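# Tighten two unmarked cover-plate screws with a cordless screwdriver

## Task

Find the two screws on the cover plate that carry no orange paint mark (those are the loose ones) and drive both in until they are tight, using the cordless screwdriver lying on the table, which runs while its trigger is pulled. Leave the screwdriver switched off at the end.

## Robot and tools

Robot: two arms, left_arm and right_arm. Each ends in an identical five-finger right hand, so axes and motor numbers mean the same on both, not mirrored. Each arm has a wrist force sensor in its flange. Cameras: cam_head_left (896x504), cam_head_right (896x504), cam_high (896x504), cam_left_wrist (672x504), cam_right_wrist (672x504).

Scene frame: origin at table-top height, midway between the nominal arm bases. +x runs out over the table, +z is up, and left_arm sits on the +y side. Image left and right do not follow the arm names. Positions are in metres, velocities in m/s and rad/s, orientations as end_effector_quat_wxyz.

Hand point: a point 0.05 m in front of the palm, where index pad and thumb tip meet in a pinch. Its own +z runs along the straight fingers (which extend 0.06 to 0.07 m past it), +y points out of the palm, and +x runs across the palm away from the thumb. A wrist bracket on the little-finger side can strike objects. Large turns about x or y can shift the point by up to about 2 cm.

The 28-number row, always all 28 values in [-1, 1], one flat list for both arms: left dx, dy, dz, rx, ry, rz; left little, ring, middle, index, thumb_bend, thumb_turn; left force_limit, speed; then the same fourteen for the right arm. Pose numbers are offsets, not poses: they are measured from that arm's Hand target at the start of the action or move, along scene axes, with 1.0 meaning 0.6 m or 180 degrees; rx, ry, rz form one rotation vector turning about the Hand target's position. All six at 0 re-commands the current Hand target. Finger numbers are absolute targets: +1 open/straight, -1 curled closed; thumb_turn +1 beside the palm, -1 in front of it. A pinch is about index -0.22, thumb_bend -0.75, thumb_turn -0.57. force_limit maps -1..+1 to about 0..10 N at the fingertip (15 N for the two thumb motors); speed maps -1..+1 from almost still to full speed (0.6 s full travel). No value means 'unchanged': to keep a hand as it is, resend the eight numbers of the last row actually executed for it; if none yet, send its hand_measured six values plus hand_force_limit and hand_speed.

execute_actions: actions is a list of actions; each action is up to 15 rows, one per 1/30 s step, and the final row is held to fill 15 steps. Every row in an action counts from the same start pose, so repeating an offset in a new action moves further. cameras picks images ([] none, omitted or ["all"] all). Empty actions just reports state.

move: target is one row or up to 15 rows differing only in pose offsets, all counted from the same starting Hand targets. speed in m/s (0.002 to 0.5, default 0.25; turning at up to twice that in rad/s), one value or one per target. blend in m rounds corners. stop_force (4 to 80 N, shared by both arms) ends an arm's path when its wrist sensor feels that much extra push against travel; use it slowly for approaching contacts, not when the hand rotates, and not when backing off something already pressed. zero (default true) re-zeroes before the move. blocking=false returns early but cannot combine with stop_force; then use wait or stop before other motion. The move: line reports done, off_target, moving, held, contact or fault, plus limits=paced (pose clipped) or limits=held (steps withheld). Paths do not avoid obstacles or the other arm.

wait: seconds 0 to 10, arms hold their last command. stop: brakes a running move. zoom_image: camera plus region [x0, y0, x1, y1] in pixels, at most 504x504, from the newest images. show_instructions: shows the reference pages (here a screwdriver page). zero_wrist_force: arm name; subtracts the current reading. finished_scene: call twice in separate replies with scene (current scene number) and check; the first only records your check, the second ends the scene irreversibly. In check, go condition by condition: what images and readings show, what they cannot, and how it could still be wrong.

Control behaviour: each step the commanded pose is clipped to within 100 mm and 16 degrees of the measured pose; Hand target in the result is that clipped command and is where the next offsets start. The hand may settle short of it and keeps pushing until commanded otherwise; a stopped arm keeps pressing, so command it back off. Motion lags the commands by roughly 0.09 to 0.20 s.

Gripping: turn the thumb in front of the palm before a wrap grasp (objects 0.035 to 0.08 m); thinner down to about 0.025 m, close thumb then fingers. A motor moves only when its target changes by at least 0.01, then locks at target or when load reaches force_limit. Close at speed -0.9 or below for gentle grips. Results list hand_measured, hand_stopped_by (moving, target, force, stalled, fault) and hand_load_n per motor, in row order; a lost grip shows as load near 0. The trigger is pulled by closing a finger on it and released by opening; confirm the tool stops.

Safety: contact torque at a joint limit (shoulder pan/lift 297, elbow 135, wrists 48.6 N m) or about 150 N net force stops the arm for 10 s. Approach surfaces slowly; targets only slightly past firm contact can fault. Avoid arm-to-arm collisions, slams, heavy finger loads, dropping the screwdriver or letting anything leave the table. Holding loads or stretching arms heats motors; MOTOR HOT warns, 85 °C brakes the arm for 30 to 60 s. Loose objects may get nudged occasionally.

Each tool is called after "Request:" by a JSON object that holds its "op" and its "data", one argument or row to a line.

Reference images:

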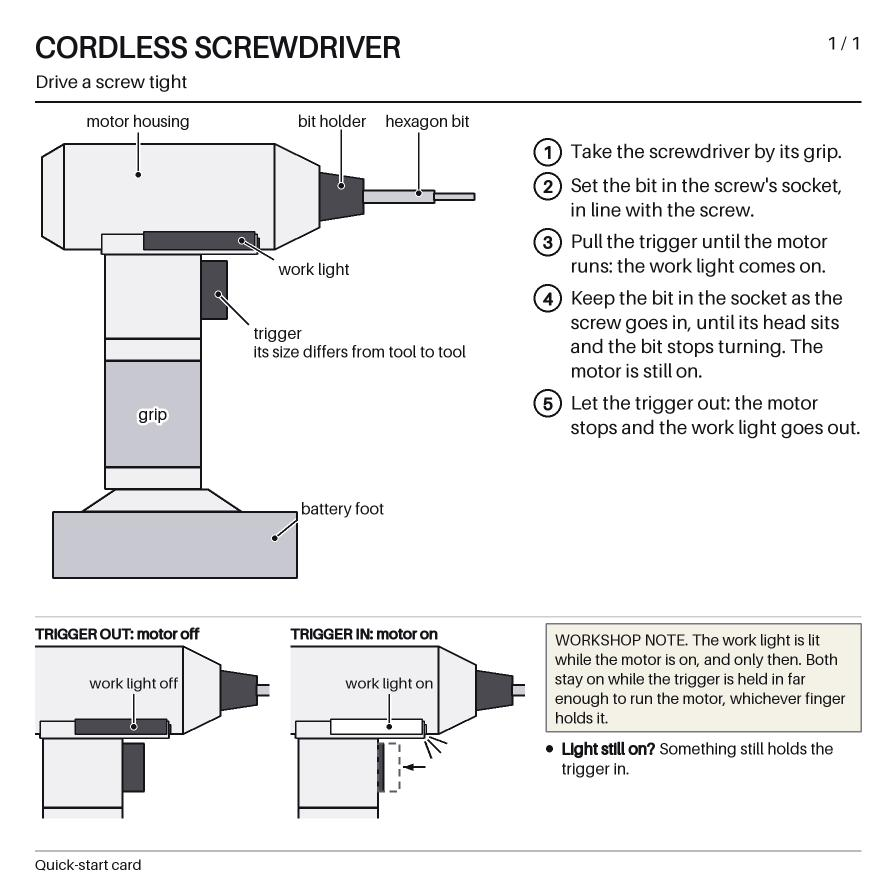

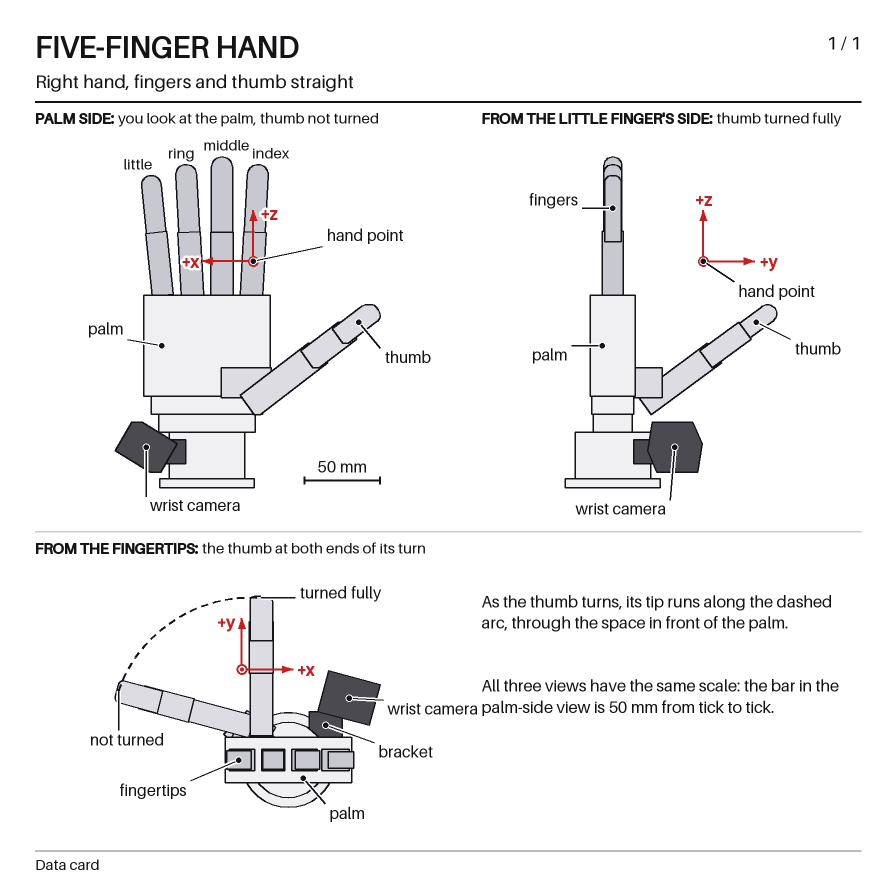

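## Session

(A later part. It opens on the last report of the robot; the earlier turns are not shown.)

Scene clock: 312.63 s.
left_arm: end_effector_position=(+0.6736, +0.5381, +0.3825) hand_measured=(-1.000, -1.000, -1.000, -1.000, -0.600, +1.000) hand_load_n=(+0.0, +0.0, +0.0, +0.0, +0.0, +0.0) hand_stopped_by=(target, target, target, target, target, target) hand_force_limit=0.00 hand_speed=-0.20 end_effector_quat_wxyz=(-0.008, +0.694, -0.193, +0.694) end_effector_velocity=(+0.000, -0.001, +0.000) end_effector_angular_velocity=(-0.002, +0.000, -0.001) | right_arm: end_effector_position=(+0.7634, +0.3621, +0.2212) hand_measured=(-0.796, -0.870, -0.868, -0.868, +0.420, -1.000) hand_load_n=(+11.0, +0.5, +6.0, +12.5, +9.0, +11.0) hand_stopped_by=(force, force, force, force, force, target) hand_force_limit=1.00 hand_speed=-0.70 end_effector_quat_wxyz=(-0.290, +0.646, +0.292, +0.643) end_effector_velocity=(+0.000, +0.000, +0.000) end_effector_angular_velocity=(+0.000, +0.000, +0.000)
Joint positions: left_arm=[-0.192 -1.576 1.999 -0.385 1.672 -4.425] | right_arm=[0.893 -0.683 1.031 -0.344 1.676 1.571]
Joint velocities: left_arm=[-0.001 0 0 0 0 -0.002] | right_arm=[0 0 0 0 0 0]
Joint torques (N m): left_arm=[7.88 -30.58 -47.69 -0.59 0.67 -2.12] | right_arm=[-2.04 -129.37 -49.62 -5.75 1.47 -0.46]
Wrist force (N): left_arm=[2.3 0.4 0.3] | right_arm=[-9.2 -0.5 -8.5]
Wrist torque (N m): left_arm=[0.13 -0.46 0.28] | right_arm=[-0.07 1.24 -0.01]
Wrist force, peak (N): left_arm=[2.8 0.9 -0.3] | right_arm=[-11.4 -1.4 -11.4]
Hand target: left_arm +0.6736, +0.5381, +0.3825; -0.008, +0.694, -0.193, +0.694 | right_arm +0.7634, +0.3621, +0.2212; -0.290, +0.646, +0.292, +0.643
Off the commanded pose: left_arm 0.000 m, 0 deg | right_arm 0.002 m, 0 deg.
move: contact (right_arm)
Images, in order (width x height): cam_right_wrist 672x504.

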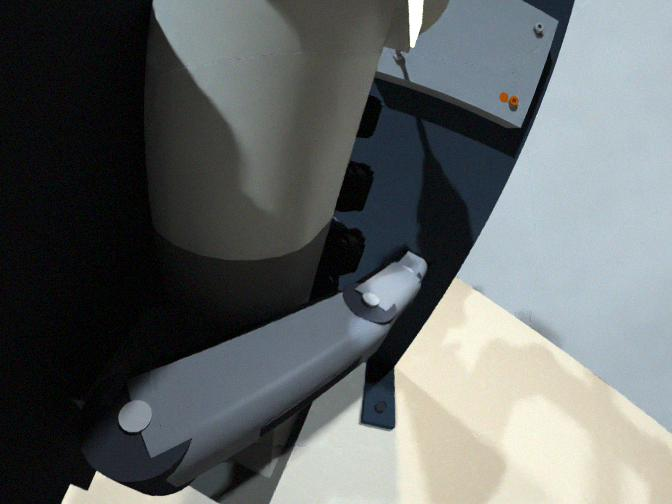

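Request:
{"op": "execute_actions", "data": {
  "actions": [],
  "cameras": ["cam_right_wrist","cam_left_wrist"]
}}

Request:
{"op": "zoom_image", "data": {
  "camera": "cam_right_wrist",
  "region": [380, 45, 420, 75]
}}

Request:
{"op": "zoom_image", "data": {
  "camera": "cam_left_wrist",
  "region": [385, 188, 435, 226]
}}

Scene clock: 313.50 s.
left_arm: end_effector_position=(+0.6736, +0.5381, +0.3825) hand_measured=(-1.000, -1.000, -1.000, -1.000, -0.600, +1.000) hand_load_n=(+0.0, +0.0, +0.0, +0.0, +0.0, +0.0) hand_stopped_by=(target, target, target, target, target, target) hand_force_limit=0.00 hand_speed=-0.20 end_effector_quat_wxyz=(-0.008, +0.694, -0.193, +0.694) end_effector_velocity=(+0.000, +0.000, +0.001) end_effector_angular_velocity=(-0.001, -0.001, +0.000) | right_arm: end_effector_position=(+0.7634, +0.3621, +0.2212) hand_measured=(-0.796, -0.870, -0.868, -0.868, +0.420, -1.000) hand_load_n=(+10.5, +0.5, +6.0, +12.0, +9.5, +10.5) hand_stopped_by=(force, force, force, force, force, target) hand_force_limit=1.00 hand_speed=-0.70 end_effector_quat_wxyz=(-0.290, +0.646, +0.292, +0.643) end_effector_velocity=(+0.000, +0.000, -0.001) end_effector_angular_velocity=(-0.002, +0.001, +0.000)
Joint positions: left_arm=[-0.192 -1.576 1.999 -0.385 1.672 -4.425] | right_arm=[0.893 -0.683 1.031 -0.344 1.676 1.571]
Joint velocities: left_arm=[-0.001 -0.001 0 0 0 -0.001] | right_arm=[0 0.001 0 0.001 0 0]
Joint torques (N m): left_arm=[8.43 -31.01 -48.7 -0.55 0.7 -1.64] | right_arm=[10.95 -128.97 -54.48 -4.26 0.98 -0.37]
Wrist force (N): left_arm=[2.2 0.6 -0.2] | right_arm=[-10.2 -0.9 -10.0]
Wrist torque (N m): left_arm=[0.19 -0.43 0.27] | right_arm=[-0.04 1.41 -0.04]
Wrist force, peak (N): left_arm=[2.9 0.7 -0.2] | right_arm=[-10.9 -1.5 -12.1]
Hand target: left_arm +0.6736, +0.5381, +0.3825; -0.008, +0.694, -0.193, +0.694 | right_arm +0.7634, +0.3621, +0.2212; -0.290, +0.646, +0.292, +0.643
Off the commanded pose: left_arm 0.000 m, 0 deg | right_arm 0.002 m, 0 deg.
Images, in order (width x height): cam_left_wrist 672x504, cam_right_wrist 672x504.

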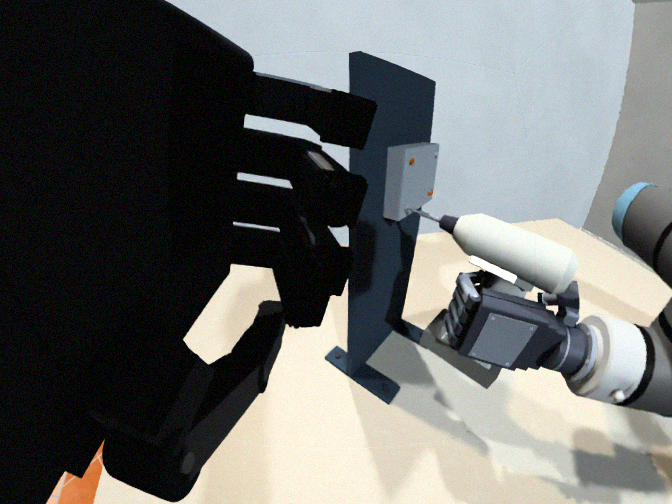

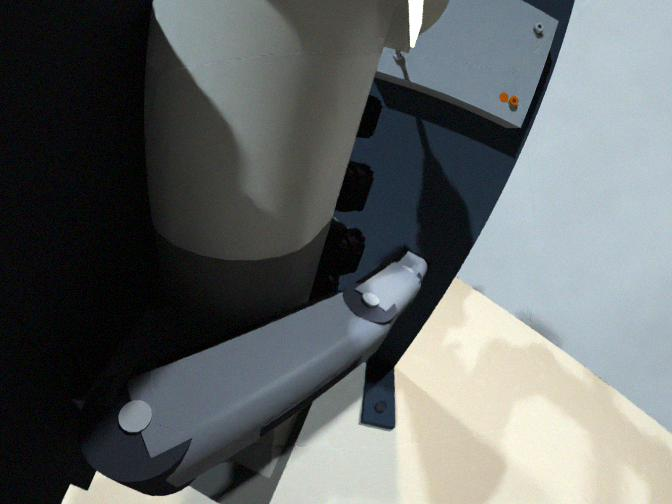

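Scaled by 12.600 from the camera's 672x504 image, which has a finer 960x720 frame.

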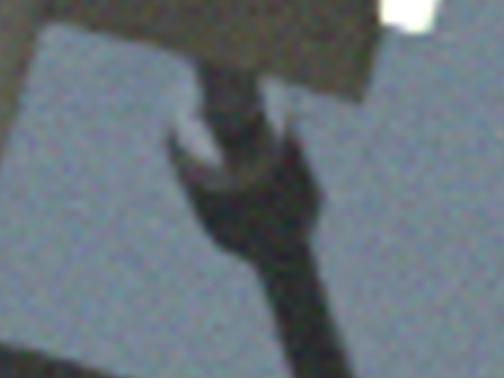

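Scaled by 10.080 from the camera's 672x504 image, which has a finer 960x720 frame.

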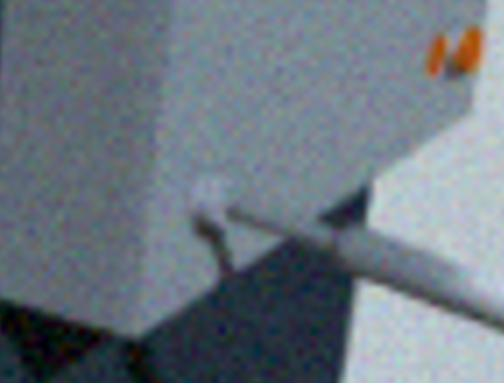

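Request:
{"op": "zoom_image", "data": {
  "camera": "cam_left_wrist",
  "region": [398, 200, 418, 216]
}}

Request:
{"op": "zoom_image", "data": {
  "camera": "cam_left_wrist",
  "region": [420, 150, 440, 166]
}}

Request:
{"op": "zoom_image", "data": {
  "camera": "cam_right_wrist",
  "region": [385, 45, 409, 69]
}}

Scaled by 25.200 from the camera's 672x504 image, which has a finer 960x720 frame.

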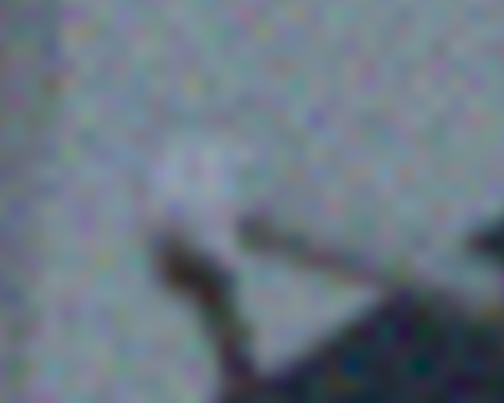

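Scaled by 25.200 from the camera's 672x504 image, which has a finer 960x720 frame.

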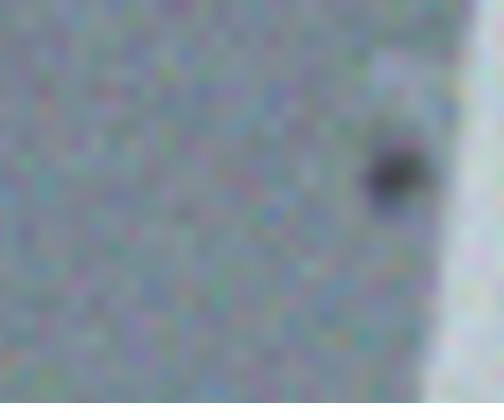

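Scaled by 21.000 from the camera's 672x504 image, which has a finer 960x720 frame.

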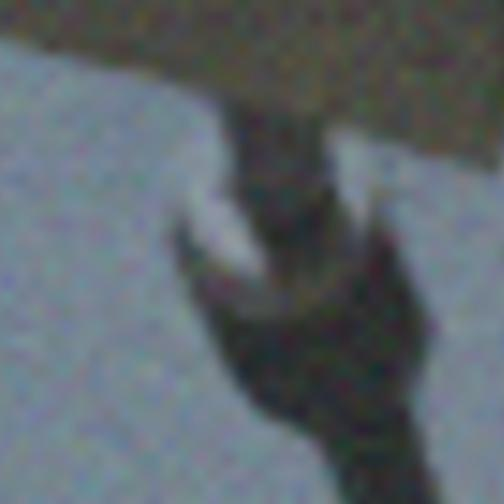

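Request:
{"op": "move", "data": {
  "target": [0,0,0,0,0,0,-1,-1,-1,-1,-0.6,1,0,-0.2,0.0003,0.0002,0.0012,0,0,0,-0.98,-0.95,-0.95,-0.95,-0.45,-1,1,-0.7],
  "speed": 0.002,
  "cameras": []
}}

Request:
{"op": "move", "data": {
  "target": [0,0,0,0,0,0,-1,-1,-1,-1,-0.6,1,0,-0.2,0.0,0.0,0.001,0,0,0,-0.98,-0.95,-0.95,-0.95,-0.45,-1,1,-0.7],
  "speed": 0.002,
  "cameras": ["cam_right_wrist"]
}}

Request:
{"op": "zoom_image", "data": {
  "camera": "cam_right_wrist",
  "region": [385, 45, 409, 69]
}}

Scene clock: 315.23 s.
left_arm: end_effector_position=(+0.6736, +0.5381, +0.3825) hand_measured=(-1.000, -1.000, -1.000, -1.000, -0.600, +1.000) hand_load_n=(+0.0, +0.0, +0.0, +0.0, +0.5, +0.0) hand_stopped_by=(target, target, target, target, target, target) hand_force_limit=0.00 hand_speed=-0.20 end_effector_quat_wxyz=(-0.008, +0.694, -0.193, +0.694) end_effector_velocity=(+0.000, -0.001, +0.000) end_effector_angular_velocity=(+0.001, -0.001, -0.002) | right_arm: end_effector_position=(+0.7635, +0.3623, +0.2219) hand_measured=(-0.796, -0.870, -0.868, -0.868, +0.420, -1.000) hand_load_n=(+11.0, +0.0, +6.0, +11.5, +9.5, +11.5) hand_stopped_by=(force, force, force, force, force, target) hand_force_limit=1.00 hand_speed=-0.70 end_effector_quat_wxyz=(-0.290, +0.646, +0.292, +0.643) end_effector_velocity=(+0.000, +0.000, +0.001) end_effector_angular_velocity=(+0.000, -0.001, +0.000)
Joint positions: left_arm=[-0.192 -1.576 1.999 -0.385 1.672 -4.425] | right_arm=[0.893 -0.684 1.03 -0.342 1.676 1.571]
Joint velocities: left_arm=[-0.001 0 0 -0.001 0.001 0.001] | right_arm=[0 0 0 0 0 0]
Joint torques (N m): left_arm=[6.35 -31.65 -47.64 -0.35 0.29 -2.01] | right_arm=[-4.51 -140.56 -60.27 -8.21 -0.87 -0.57]
Wrist force (N): left_arm=[2.2 0.4 0.0] | right_arm=[-17.8 -2.9 -16.7]
Wrist torque (N m): left_arm=[0.15 -0.44 0.27] | right_arm=[-0.27 1.89 -0.05]
Wrist force, peak (N): left_arm=[2.8 1.2 0.0] | right_arm=[-18.6 -3.1 -19.1]
Hand target: left_arm +0.6736, +0.5381, +0.3825; -0.008, +0.694, -0.193, +0.694 | right_arm +0.7636, +0.3622, +0.2219; -0.290, +0.646, +0.292, +0.643
Off the commanded pose: left_arm 0.000 m, 0 deg | right_arm 0.000 m, 0 deg.
move: done
No camera images: "cameras" was empty.

Scene clock: 315.93 s.
left_arm: end_effector_position=(+0.6736, +0.5381, +0.3825) hand_measured=(-1.000, -1.000, -1.000, -1.000, -0.600, +1.000) hand_load_n=(+0.0, +0.0, +0.0, +0.0, +0.0, +0.0) hand_stopped_by=(target, target, target, target, target, target) hand_force_limit=0.00 hand_speed=-0.20 end_effector_quat_wxyz=(-0.008, +0.694, -0.193, +0.694) end_effector_velocity=(+0.000, +0.000, +0.000) end_effector_angular_velocity=(+0.000, -0.001, +0.001) | right_arm: end_effector_position=(+0.7636, +0.3622, +0.2225) hand_measured=(-0.796, -0.870, -0.868, -0.868, +0.420, -1.000) hand_load_n=(+10.5, +0.5, +6.0, +11.0, +10.0, +10.5) hand_stopped_by=(force, force, force, force, force, target) hand_force_limit=1.00 hand_speed=-0.70 end_effector_quat_wxyz=(-0.290, +0.646, +0.292, +0.643) end_effector_velocity=(+0.000, +0.000, -0.001) end_effector_angular_velocity=(+0.000, +0.001, +0.000)
Joint positions: left_arm=[-0.192 -1.576 1.999 -0.385 1.672 -4.425] | right_arm=[0.893 -0.684 1.03 -0.342 1.676 1.571]
Joint velocities: left_arm=[0 0 0 -0.001 -0.001 0] | right_arm=[0 0.001 0 0 0 0]
Joint torques (N m): left_arm=[5.61 -32.6 -49.69 -0.17 1.18 -1.87] | right_arm=[-18.91 -147.83 -67.69 -7.27 0.16 -0.35]
Wrist force (N): left_arm=[2.6 1.0 0.2] | right_arm=[-21.1 -3.8 -20.8]
Wrist torque (N m): left_arm=[0.22 -0.51 0.30] | right_arm=[-0.13 1.72 -1.01]
Wrist force, peak (N): left_arm=[2.9 0.9 -0.3] | right_arm=[-21.1 -3.8 -20.8]
Hand target: left_arm +0.6736, +0.5381, +0.3825; -0.008, +0.694, -0.193, +0.694 | right_arm +0.7636, +0.3622, +0.2225; -0.290, +0.646, +0.292, +0.643
Off the commanded pose: left_arm 0.000 m, 0 deg | right_arm 0.000 m, 0 deg.
move: done
Images, in order (width x height): cam_right_wrist 672x504.

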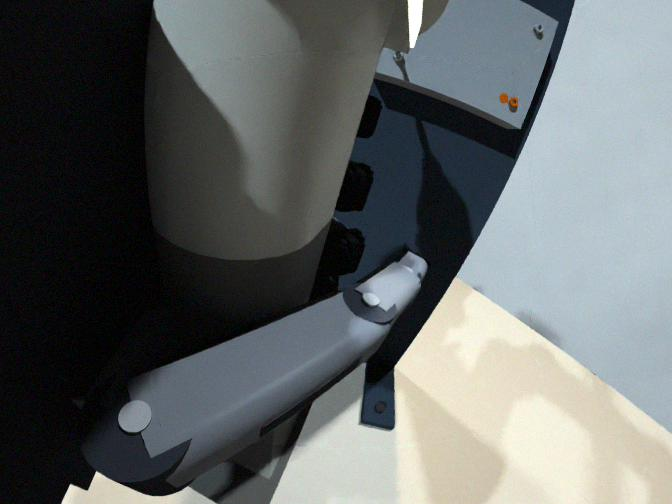

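Scaled by 21.000 from the camera's 672x504 image, which has a finer 960x720 frame.

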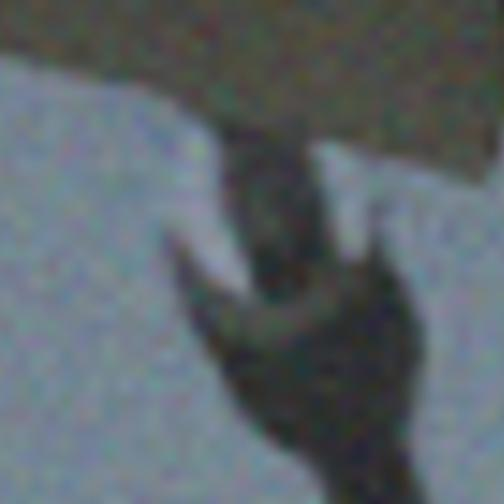

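Request:
{"op": "wait", "data": {
  "seconds": 0.3,
  "cameras": ["cam_right_wrist"]
}}

Request:
{"op": "zoom_image", "data": {
  "camera": "cam_right_wrist",
  "region": [385, 45, 409, 69]
}}

Scene clock: 316.40 s.
left_arm: end_effector_position=(+0.6736, +0.5381, +0.3825) hand_measured=(-1.000, -1.000, -1.000, -1.000, -0.600, +1.000) hand_load_n=(+0.0, +0.0, +0.0, -0.5, +0.0, +0.0) hand_stopped_by=(target, target, target, target, target, target) hand_force_limit=0.00 hand_speed=-0.20 end_effector_quat_wxyz=(-0.008, +0.694, -0.193, +0.694) end_effector_velocity=(+0.000, -0.001, +0.001) end_effector_angular_velocity=(-0.001, -0.001, -0.001) | right_arm: end_effector_position=(+0.7636, +0.3622, +0.2225) hand_measured=(-0.796, -0.870, -0.868, -0.868, +0.420, -1.000) hand_load_n=(+10.5, +0.5, +6.0, +11.0, +10.0, +10.5) hand_stopped_by=(force, force, force, force, force, target) hand_force_limit=1.00 hand_speed=-0.70 end_effector_quat_wxyz=(-0.290, +0.646, +0.292, +0.643) end_effector_velocity=(+0.000, +0.000, +0.000) end_effector_angular_velocity=(+0.000, +0.000, +0.001)
Joint positions: left_arm=[-0.192 -1.576 1.999 -0.385 1.672 -4.425] | right_arm=[0.893 -0.684 1.03 -0.342 1.676 1.571]
Joint velocities: left_arm=[-0.001 0 0 0 0 -0.001] | right_arm=[0 0 0 0 -0.001 0]
Joint torques (N m): left_arm=[10.71 -34.78 -49.29 0.07 0.98 -1.21] | right_arm=[-21.24 -148.44 -67.43 -9.83 0.66 -0.08]
Wrist force (N): left_arm=[2.7 0.7 -0.2] | right_arm=[-21.6 -3.7 -21.3]
Wrist torque (N m): left_arm=[0.22 -0.51 0.31] | right_arm=[-0.09 1.72 -1.00]
Wrist force, peak (N): left_arm=[2.8 0.7 -0.2] | right_arm=[-21.9 -4.0 -21.5]
Hand target: left_arm +0.6736, +0.5381, +0.3825; -0.008, +0.694, -0.193, +0.694 | right_arm +0.7636, +0.3622, +0.2225; -0.290, +0.646, +0.292, +0.643
Off the commanded pose: left_arm 0.000 m, 0 deg | right_arm 0.000 m, 0 deg.
wait: 0.30 s; at rest from the start
Images, in order (width x height): cam_right_wrist 672x504.

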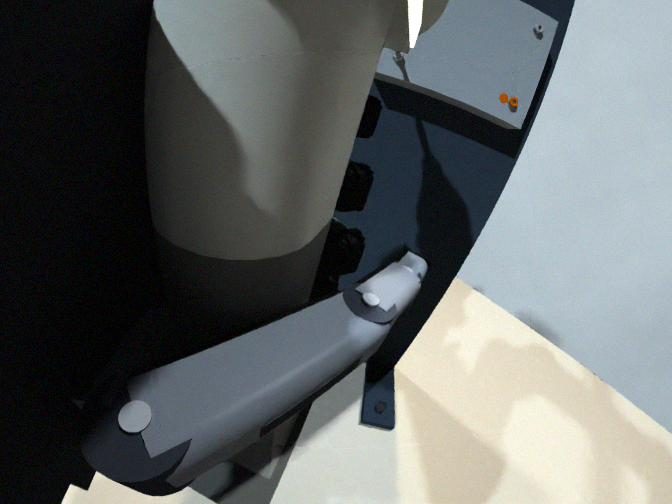

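Scaled by 21.000 from the camera's 672x504 image, which has a finer 960x720 frame.

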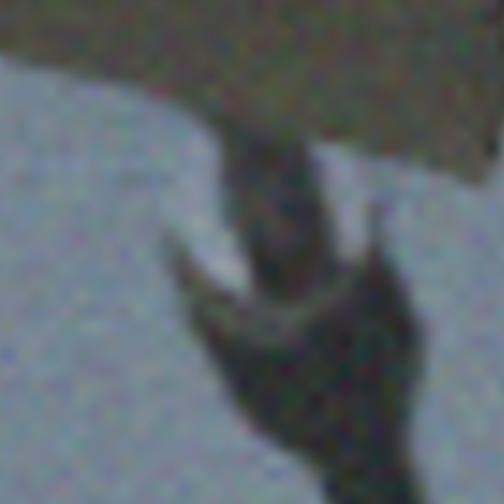

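Request:
{"op": "execute_actions", "data": {
  "actions": [
    [[0,0,0,0,0,0,-1,-1,-1,-1,-0.6,1,0,-0.2,0,0,0,0,0,0,-0.3,-0.95,-0.95,-0.95,-0.45,-1,0.4,-0.7]],
    [[0,0,0,0,0,0,-1,-1,-1,-1,-0.6,1,0,-0.2,0,0,-0.0012,0,0,0,-0.3,-0.95,-0.95,-0.95,-0.45,-1,0.4,-0.7]]
  ],
  "cameras": ["cam_right_wrist","cam_left_wrist"]
}}

Request:
{"op": "move", "data": {
  "target": [0,0,0,0,0,0,-1,-1,-1,-1,-0.6,1,0,-0.2,-0.0479,-0.0333,0,0,0,0,-0.3,-0.95,-0.95,-0.95,-0.45,-1,0.4,-0.7],
  "speed": 0.03,
  "cameras": ["cam_right_wrist","cam_left_wrist"]
}}

Request:
{"op": "zoom_image", "data": {
  "camera": "cam_right_wrist",
  "region": [375, 0, 565, 140]
}}

Request:
{"op": "zoom_image", "data": {
  "camera": "cam_left_wrist",
  "region": [380, 135, 450, 225]
}}

Scene clock: 317.97 s.
left_arm: end_effector_position=(+0.6736, +0.5381, +0.3825) hand_measured=(-1.000, -1.000, -1.000, -1.000, -0.600, +1.000) hand_load_n=(+0.0, +0.0, +0.0, +0.0, +0.0, +0.0) hand_stopped_by=(target, target, target, target, target, target) hand_force_limit=0.00 hand_speed=-0.20 end_effector_quat_wxyz=(-0.008, +0.694, -0.193, +0.694) end_effector_velocity=(+0.000, +0.001, +0.000) end_effector_angular_velocity=(+0.000, +0.000, +0.001) | right_arm: end_effector_position=(+0.7636, +0.3622, +0.2218) hand_measured=(-0.300, -0.870, -0.868, -0.868, +0.420, -1.000) hand_load_n=(+0.0, +0.0, +5.5, +11.0, +9.5, +12.0) hand_stopped_by=(target, force, force, force, force, target) hand_force_limit=0.40 hand_speed=-0.70 end_effector_quat_wxyz=(-0.290, +0.646, +0.292, +0.643) end_effector_velocity=(+0.000, +0.000, +0.000) end_effector_angular_velocity=(+0.001, -0.001, +0.000)
Joint positions: left_arm=[-0.192 -1.576 1.999 -0.385 1.672 -4.425] | right_arm=[0.893 -0.683 1.03 -0.343 1.676 1.571]
Joint velocities: left_arm=[0.001 0 0 -0.001 0 0] | right_arm=[0 0 0 -0.001 0 0]
Joint torques (N m): left_arm=[6.73 -30.77 -50.32 0.07 0.61 -1.61] | right_arm=[-21.72 -126.21 -54.95 -6.07 1.7 -0.24]
Wrist force (N): left_arm=[2.6 0.7 -0.1] | right_arm=[-19.3 -6.4 -22.8]
Wrist torque (N m): left_arm=[0.21 -0.50 0.30] | right_arm=[0.10 2.28 -0.49]
Wrist force, peak (N): left_arm=[2.8 0.8 -0.2] | right_arm=[-26.1 -8.9 -30.9]
Hand target: left_arm +0.6736, +0.5381, +0.3825; -0.008, +0.694, -0.193, +0.694 | right_arm +0.7636, +0.3622, +0.2218; -0.290, +0.646, +0.292, +0.643
Off the commanded pose: left_arm 0.000 m, 0 deg | right_arm 0.000 m, 0 deg.
Images, in order (width x height): cam_left_wrist 672x504, cam_right_wrist 672x504.

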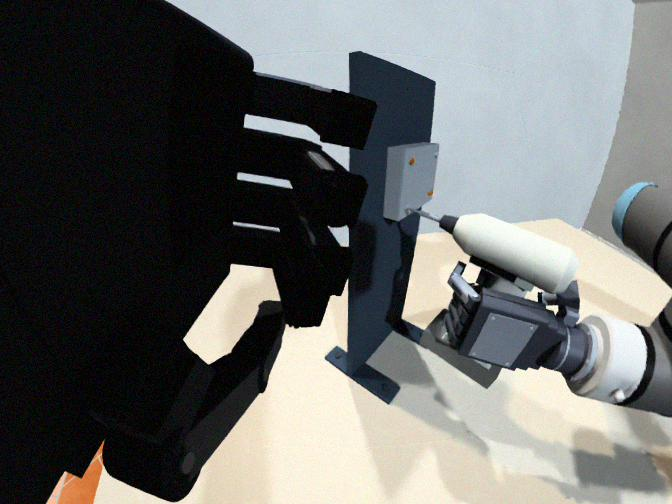

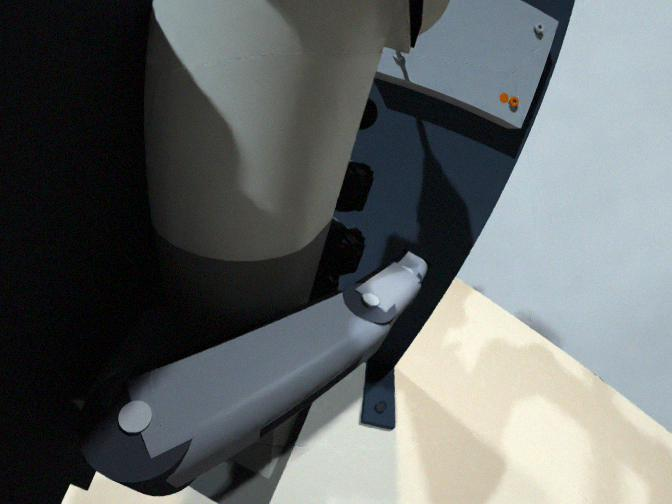

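Scene clock: 319.43 s.
left_arm: end_effector_position=(+0.6736, +0.5381, +0.3825) hand_measured=(-1.000, -1.000, -1.000, -1.000, -0.600, +1.000) hand_load_n=(+0.0, +0.0, -0.5, +0.0, +0.0, +0.0) hand_stopped_by=(target, target, target, target, target, target) hand_force_limit=0.00 hand_speed=-0.20 end_effector_quat_wxyz=(-0.008, +0.694, -0.193, +0.694) end_effector_velocity=(+0.000, +0.000, +0.000) end_effector_angular_velocity=(+0.000, +0.000, +0.000) | right_arm: end_effector_position=(+0.7347, +0.3423, +0.2219) hand_measured=(-0.300, -0.870, -0.868, -0.868, +0.420, -1.000) hand_load_n=(+0.0, +3.0, +7.5, +11.5, +9.0, +7.0) hand_stopped_by=(target, force, force, force, force, target) hand_force_limit=0.40 hand_speed=-0.70 end_effector_quat_wxyz=(-0.290, +0.646, +0.292, +0.643) end_effector_velocity=(+0.001, +0.001, +0.002) end_effector_angular_velocity=(+0.002, -0.001, +0.000)
Joint positions: left_arm=[-0.192 -1.576 1.999 -0.385 1.672 -4.425] | right_arm=[0.905 -0.737 1.13 -0.389 1.688 1.571]
Joint velocities: left_arm=[0 0 0 0 0 0] | right_arm=[0 0 -0.003 0.001 0 0]
Joint torques (N m): left_arm=[6.52 -29.71 -51.81 0.16 0.74 -1.62] | right_arm=[-4.47 -112.19 -52.11 -1.04 -0.18 0.68]
Wrist force (N): left_arm=[2.3 0.3 0.1] | right_arm=[-7.2 -1.8 -2.8]
Wrist torque (N m): left_arm=[0.14 -0.46 0.27] | right_arm=[-0.11 0.64 0.00]
Wrist force, peak (N): left_arm=[2.7 0.8 -0.2] | right_arm=[-19.0 -6.1 -22.5]
Hand target: left_arm +0.6736, +0.5381, +0.3825; -0.008, +0.694, -0.193, +0.694 | right_arm +0.7348, +0.3422, +0.2218; -0.290, +0.646, +0.292, +0.643
Off the commanded pose: left_arm 0.000 m, 0 deg | right_arm 0.000 m, 0 deg.
move: done
Images, in order (width x height): cam_left_wrist 672x504, cam_right_wrist 672x504.

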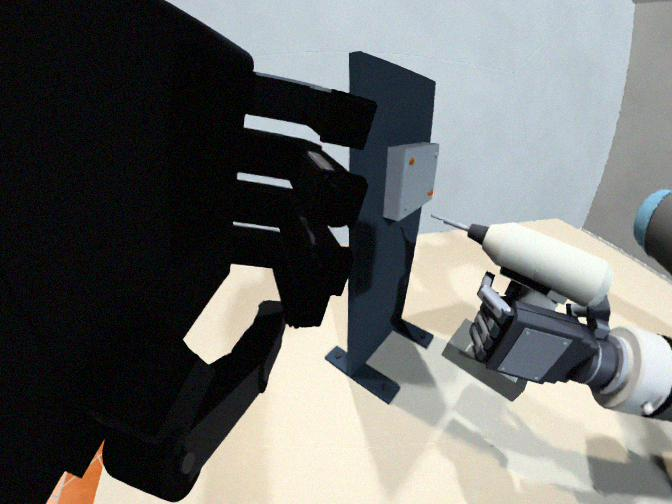

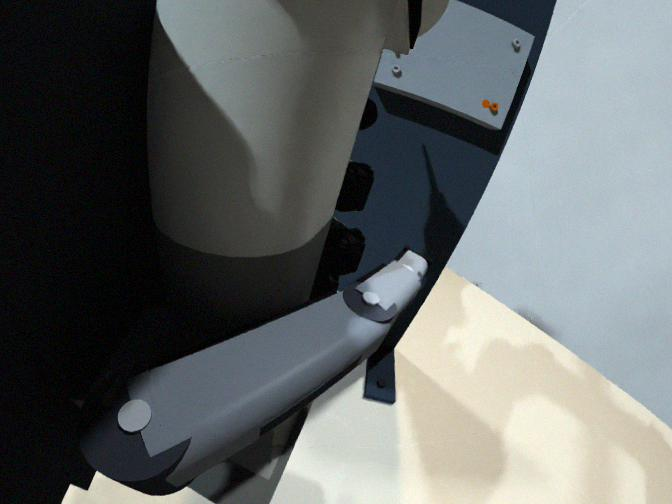

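Scaled by 2.653 from the camera's 672x504 image, which has a finer 960x720 frame.

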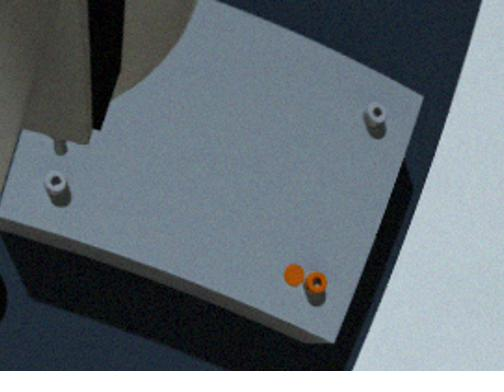

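Scaled by 5.600 from the camera's 672x504 image, which has a finer 960x720 frame.

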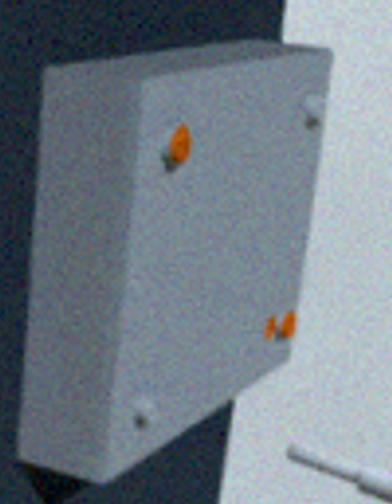

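Request:
{"op": "move", "data": {
  "target": [
    [0,0,0,0,0,0,-1,-1,-1,-1,-0.6,1,0,-0.2,-0.1747,-0.3537,0,0,0,0,-0.3,-0.95,-0.95,-0.95,-0.45,-1,0.4,-0.7],
    [0,0,0,0,0,0,-1,-1,-1,-1,-0.6,1,0,-0.2,-0.1747,-0.3537,-0.2367,0,0,0,-0.3,-0.95,-0.95,-0.95,-0.45,-1,0.4,-0.7]
  ],
  "speed": 0.15,
  "blend": [0.03,0],
  "cameras": ["cam_left_wrist","cam_high","cam_head_left"]
}}

Scene clock: 322.57 s.
left_arm: end_effector_position=(+0.6736, +0.5381, +0.3825) hand_measured=(-1.000, -1.000, -1.000, -1.000, -0.600, +1.000) hand_load_n=(+0.0, +0.0, +0.0, +0.0, +0.0, +0.0) hand_stopped_by=(target, target, target, target, target, target) hand_force_limit=0.00 hand_speed=-0.20 end_effector_quat_wxyz=(-0.008, +0.694, -0.193, +0.694) end_effector_velocity=(+0.000, +0.001, -0.001) end_effector_angular_velocity=(+0.000, +0.001, +0.001) | right_arm: end_effector_position=(+0.6300, +0.1299, +0.0796) hand_measured=(-0.300, -0.870, -0.868, -0.868, +0.420, -1.000) hand_load_n=(+0.0, +3.0, +8.0, +11.5, +8.5, +7.5) hand_stopped_by=(target, force, force, force, force, target) hand_force_limit=0.40 hand_speed=-0.70 end_effector_quat_wxyz=(-0.290, +0.646, +0.292, +0.643) end_effector_velocity=(+0.000, +0.000, -0.001) end_effector_angular_velocity=(-0.001, +0.001, +0.000)
Joint positions: left_arm=[-0.192 -1.576 1.999 -0.385 1.672 -4.425] | right_arm=[0.858 -0.919 1.789 -0.866 1.641 1.571]
Joint velocities: left_arm=[0.001 0.001 0 0 0 0] | right_arm=[0 0.001 0 0.001 0 0]
Joint torques (N m): left_arm=[4.83 -34.35 -50 -0.03 0.33 -1.29] | right_arm=[15.12 -85.66 -38.46 -3.34 2.03 -2.53]
Wrist force (N): left_arm=[2.5 1.0 -0.1] | right_arm=[-7.2 -1.6 -2.9]
Wrist torque (N m): left_arm=[0.25 -0.49 0.31] | right_arm=[-0.07 0.61 0.00]
Wrist force, peak (N): left_arm=[2.8 1.0 -0.3] | right_arm=[-10.1 -1.4 -2.7]
Hand target: left_arm +0.6736, +0.5381, +0.3825; -0.008, +0.694, -0.193, +0.694 | right_arm +0.6300, +0.1299, +0.0796; -0.290, +0.646, +0.292, +0.643
Off the commanded pose: left_arm 0.000 m, 0 deg | right_arm 0.000 m, 0 deg.
move: done
Images, in order (width x height): cam_head_left 896x504, cam_high 896x504, cam_left_wrist 672x504.

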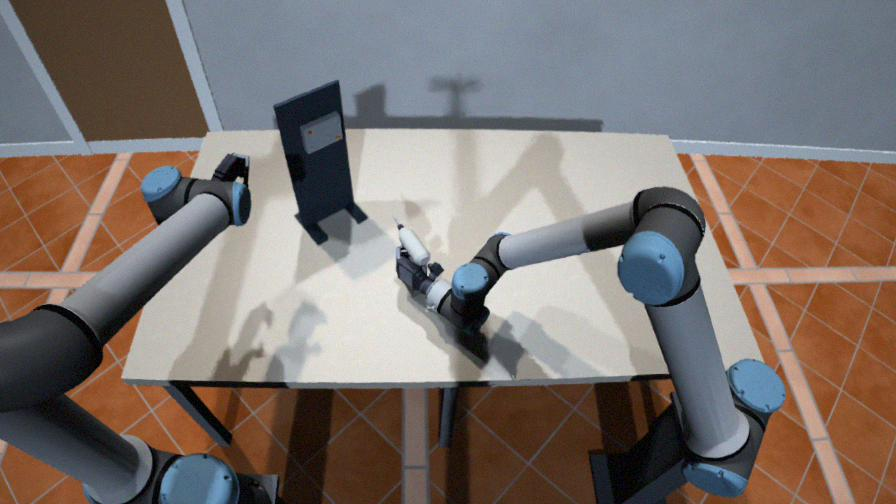

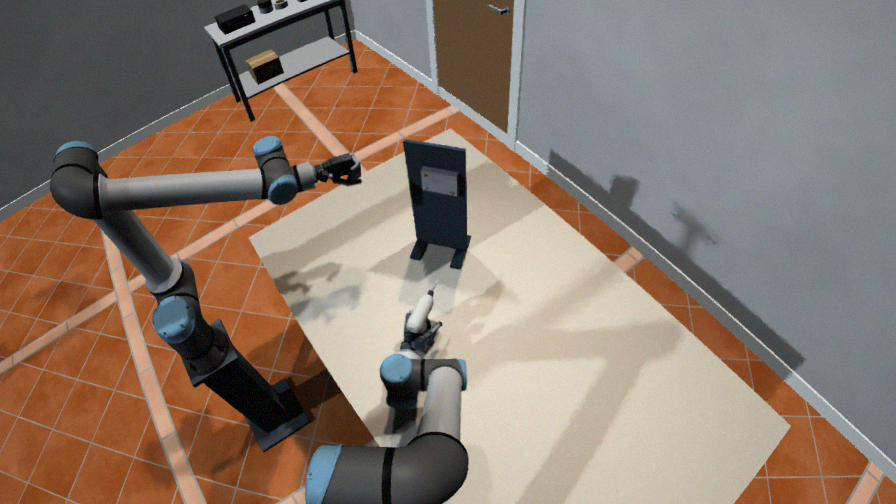

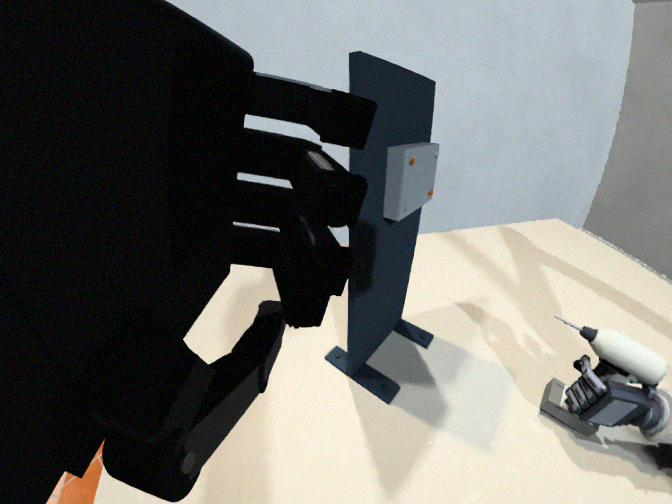

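Request:
{"op": "move", "data": {
  "target": [0,0,0,0,0,0,-1,-1,-1,-1,-0.6,1,0,-0.2,0,0,-0.05,0,0,0,-0.3,-0.95,-0.95,-0.95,-0.45,-1,0.4,-0.7],
  "speed": 0.015,
  "stop_force": 5,
  "cameras": ["cam_left_wrist","cam_right_wrist","cam_head_right"]
}}

Request:
{"op": "zoom_image", "data": {
  "camera": "cam_left_wrist",
  "region": [530, 290, 672, 450]
}}

Scene clock: 324.60 s.
left_arm: end_effector_position=(+0.6736, +0.5381, +0.3825) hand_measured=(-1.000, -1.000, -1.000, -1.000, -0.600, +1.000) hand_load_n=(+0.0, +0.0, +0.0, +0.0, +0.0, +0.0) hand_stopped_by=(target, target, target, target, target, target) hand_force_limit=0.00 hand_speed=-0.20 end_effector_quat_wxyz=(-0.008, +0.694, -0.193, +0.694) end_effector_velocity=(+0.000, +0.000, +0.000) end_effector_angular_velocity=(+0.001, +0.000, +0.000) | right_arm: end_effector_position=(+0.6300, +0.1299, +0.0632) hand_measured=(-0.300, -0.870, -0.868, -0.868, +0.420, -1.000) hand_load_n=(+0.0, +5.5, +9.0, +10.5, +8.0, +3.0) hand_stopped_by=(target, force, force, force, force, target) hand_force_limit=0.40 hand_speed=-0.70 end_effector_quat_wxyz=(-0.290, +0.646, +0.292, +0.643) end_effector_velocity=(+0.000, +0.000, -0.001) end_effector_angular_velocity=(-0.001, +0.000, +0.000)
Joint positions: left_arm=[-0.192 -1.576 1.999 -0.385 1.672 -4.425] | right_arm=[0.858 -0.898 1.791 -0.889 1.641 1.571]
Joint velocities: left_arm=[0 0.001 0 0 0 0.001] | right_arm=[0 0.001 0 0 0 0]
Joint torques (N m): left_arm=[5.26 -32.17 -50.98 0.67 0.72 -1.82] | right_arm=[13.21 -103.61 -31.61 -1.91 1.55 -1.32]
Wrist force (N): left_arm=[2.4 1.0 -0.1] | right_arm=[-7.3 -1.7 -2.8]
Wrist torque (N m): left_arm=[0.25 -0.48 0.30] | right_arm=[-0.09 0.63 -0.02]
Wrist force, peak (N): left_arm=[2.8 1.0 -0.5] | right_arm=[-7.7 -2.1 -3.0]
Hand target: left_arm +0.6736, +0.5381, +0.3825; -0.008, +0.694, -0.193, +0.694 | right_arm +0.6300, +0.1299, +0.0633; -0.290, +0.646, +0.292, +0.643
Off the commanded pose: left_arm 0.000 m, 0 deg | right_arm 0.014 m, 0 deg.
move: contact (right_arm)
Images, in order (width x height): cam_head_right 896x504, cam_left_wrist 672x504, cam_right_wrist 672x504.

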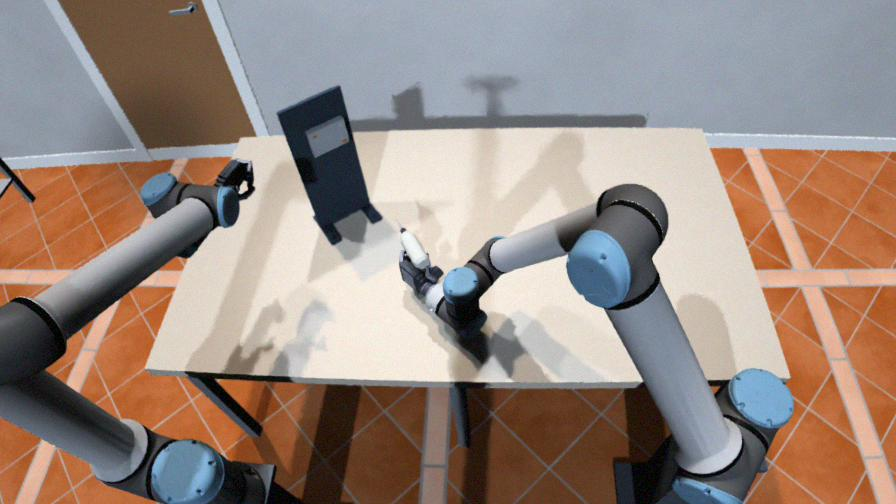

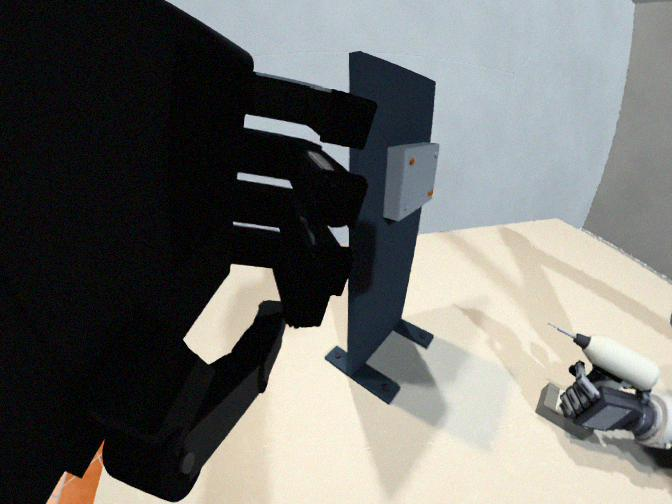

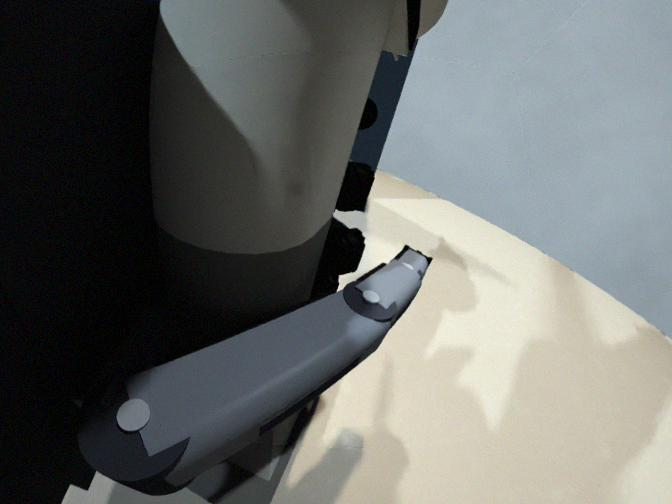

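Scaled by 3.150 from the camera's 672x504 image, which has a finer 960x720 frame.

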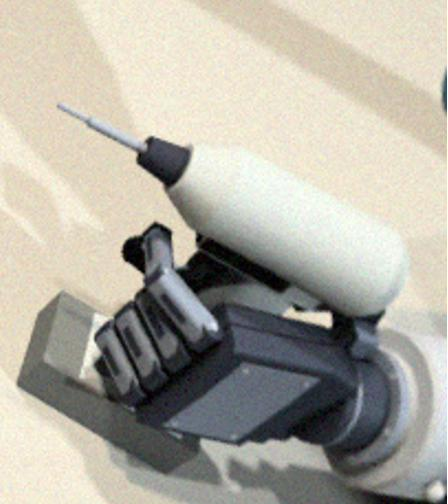

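Request:
{"op": "move", "data": {
  "target": [0,0,0,0,0,0,-1,-1,-1,-1,-0.6,1,0,-0.2,0,0,-0.008,0,0,0,-0.3,-0.95,-0.95,-0.95,-0.45,-1,0.4,-0.7],
  "speed": 0.004,
  "stop_force": 6,
  "cameras": []
}}

Scene clock: 325.57 s.
left_arm: end_effector_position=(+0.6736, +0.5381, +0.3825) hand_measured=(-1.000, -1.000, -1.000, -1.000, -0.600, +1.000) hand_load_n=(+0.0, +0.0, +0.0, +0.0, +0.0, +0.0) hand_stopped_by=(target, target, target, target, target, target) hand_force_limit=0.00 hand_speed=-0.20 end_effector_quat_wxyz=(-0.008, +0.694, -0.193, +0.694) end_effector_velocity=(+0.000, +0.000, +0.000) end_effector_angular_velocity=(+0.000, -0.001, +0.000) | right_arm: end_effector_position=(+0.6300, +0.1299, +0.0628) hand_measured=(-0.300, -0.870, -0.868, -0.868, +0.420, -1.000) hand_load_n=(+0.0, +5.5, +9.0, +10.5, +8.0, +2.5) hand_stopped_by=(target, force, force, force, force, target) hand_force_limit=0.40 hand_speed=-0.70 end_effector_quat_wxyz=(-0.290, +0.646, +0.292, +0.643) end_effector_velocity=(+0.000, +0.000, +0.000) end_effector_angular_velocity=(+0.000, +0.000, +0.000)
Joint positions: left_arm=[-0.192 -1.576 1.999 -0.385 1.672 -4.425] | right_arm=[0.858 -0.898 1.791 -0.889 1.641 1.571]
Joint velocities: left_arm=[0 0 0 -0.001 0 0.001] | right_arm=[0 -0.001 0 0.001 0 0]
Joint torques (N m): left_arm=[6.03 -37.14 -52.1 1.16 0.28 -1.57] | right_arm=[14.17 -97.81 -33.11 -0.34 1.15 -0.92]
Wrist force (N): left_arm=[2.5 0.9 0.0] | right_arm=[-1.3 -2.4 -1.6]
Wrist torque (N m): left_arm=[0.23 -0.48 0.29] | right_arm=[-0.20 0.09 0.10]
Wrist force, peak (N): left_arm=[2.8 0.6 -0.4] | right_arm=[-7.4 -1.6 -2.9]
Hand target: left_arm +0.6736, +0.5381, +0.3825; -0.008, +0.694, -0.193, +0.694 | right_arm +0.6300, +0.1299, +0.0628; -0.290, +0.646, +0.292, +0.643
Off the commanded pose: left_arm 0.000 m, 0 deg | right_arm 0.004 m, 0 deg.
move: contact (right_arm)
No camera images: "cameras" was empty.

Request:
{"op": "execute_actions", "data": {
  "actions": [
    [[0,0,0,0,0,0,-1,-1,-1,-1,-0.6,1,0,-0.2,0,0,0,0,0,0,-0.3,-0.9,-0.9,-0.9,0.6,-1,0.4,-0.9]],
    [[0,0,0,0,0,0,-1,-1,-1,-1,-0.6,1,0,-0.2,0,0,0,0,0,0,-0.3,-0.84,-0.84,-0.84,0.7,-1,0.4,-0.9]],
    [[0,0,0,0,0,0,-1,-1,-1,-1,-0.6,1,0,-0.2,0,0,-0.0015,0,0,0,-0.3,-0.82,-0.82,-0.82,1,-1,0.4,-0.85]]
  ],
  "cameras": ["cam_left_wrist","cam_right_wrist"]
}}

Request:
{"op": "zoom_image", "data": {
  "camera": "cam_left_wrist",
  "region": [530, 290, 672, 450]
}}

Scene clock: 330.03 s.
left_arm: end_effector_position=(+0.6736, +0.5381, +0.3825) hand_measured=(-1.000, -1.000, -1.000, -1.000, -0.600, +1.000) hand_load_n=(+0.0, +0.0, +0.0, +0.0, +0.5, +0.0) hand_stopped_by=(target, target, target, target, target, target) hand_force_limit=0.00 hand_speed=-0.20 end_effector_quat_wxyz=(-0.008, +0.694, -0.193, +0.694) end_effector_velocity=(+0.000, +0.000, +0.000) end_effector_angular_velocity=(+0.001, +0.000, +0.000) | right_arm: end_effector_position=(+0.6300, +0.1299, +0.0619) hand_measured=(-0.300, -0.820, -0.820, -0.820, +1.000, -1.000) hand_load_n=(+0.0, +0.0, +0.0, +0.0, +0.0, +0.0) hand_stopped_by=(target, target, target, target, target, target) hand_force_limit=0.40 hand_speed=-0.85 end_effector_quat_wxyz=(-0.290, +0.646, +0.292, +0.643) end_effector_velocity=(+0.000, +0.000, +0.000) end_effector_angular_velocity=(+0.000, +0.000, +0.000)
Joint positions: left_arm=[-0.192 -1.576 1.999 -0.385 1.672 -4.425] | right_arm=[0.858 -0.896 1.791 -0.891 1.641 1.571]
Joint velocities: left_arm=[-0.001 0 0 0 0 0.001] | right_arm=[0 0 0 0 0 0]
Joint torques (N m): left_arm=[2.53 -29.89 -50.59 0.91 0.18 -1.41] | right_arm=[11.25 -89.93 -27.23 -0.65 1.27 -0.77]
Wrist force (N): left_arm=[2.4 0.9 -0.2] | right_arm=[0.4 -3.1 -2.9]
Wrist torque (N m): left_arm=[0.23 -0.47 0.30] | right_arm=[-0.17 0.27 0.10]
Wrist force, peak (N): left_arm=[3.0 1.0 -0.2] | right_arm=[-7.0 -1.9 -3.2]
Hand target: left_arm +0.6736, +0.5381, +0.3825; -0.008, +0.694, -0.193, +0.694 | right_arm +0.6300, +0.1299, +0.0619; -0.290, +0.646, +0.292, +0.643
Off the commanded pose: left_arm 0.000 m, 0 deg | right_arm 0.000 m, 0 deg.
Images, in order (width x height): cam_left_wrist 672x504, cam_right_wrist 672x504.

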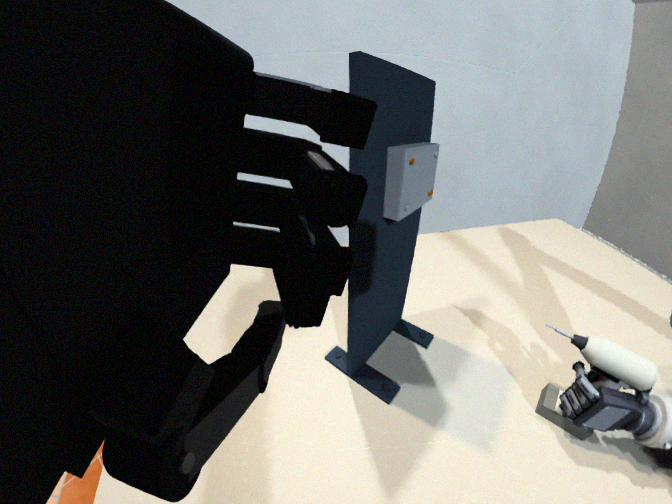

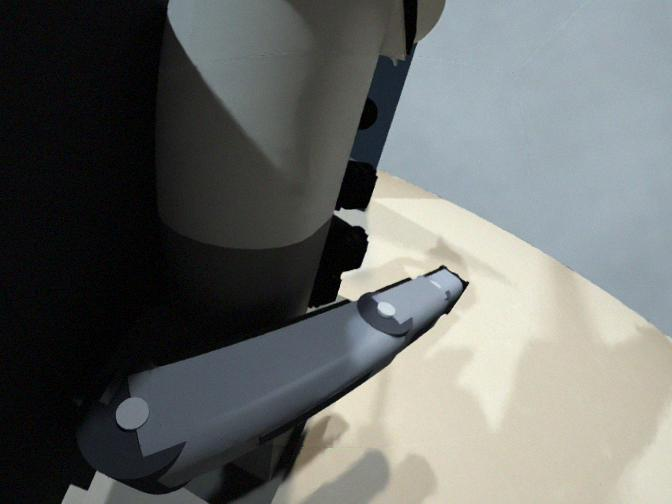

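Scaled by 3.150 from the camera's 672x504 image, which has a finer 960x720 frame.

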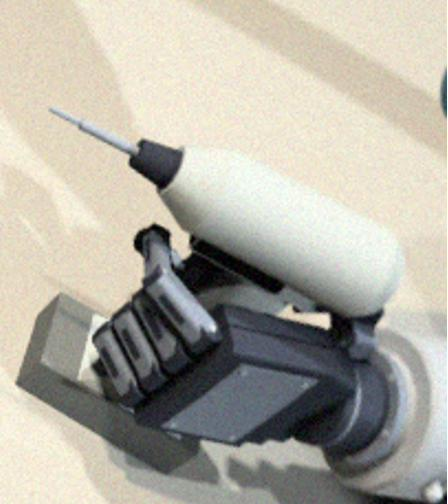

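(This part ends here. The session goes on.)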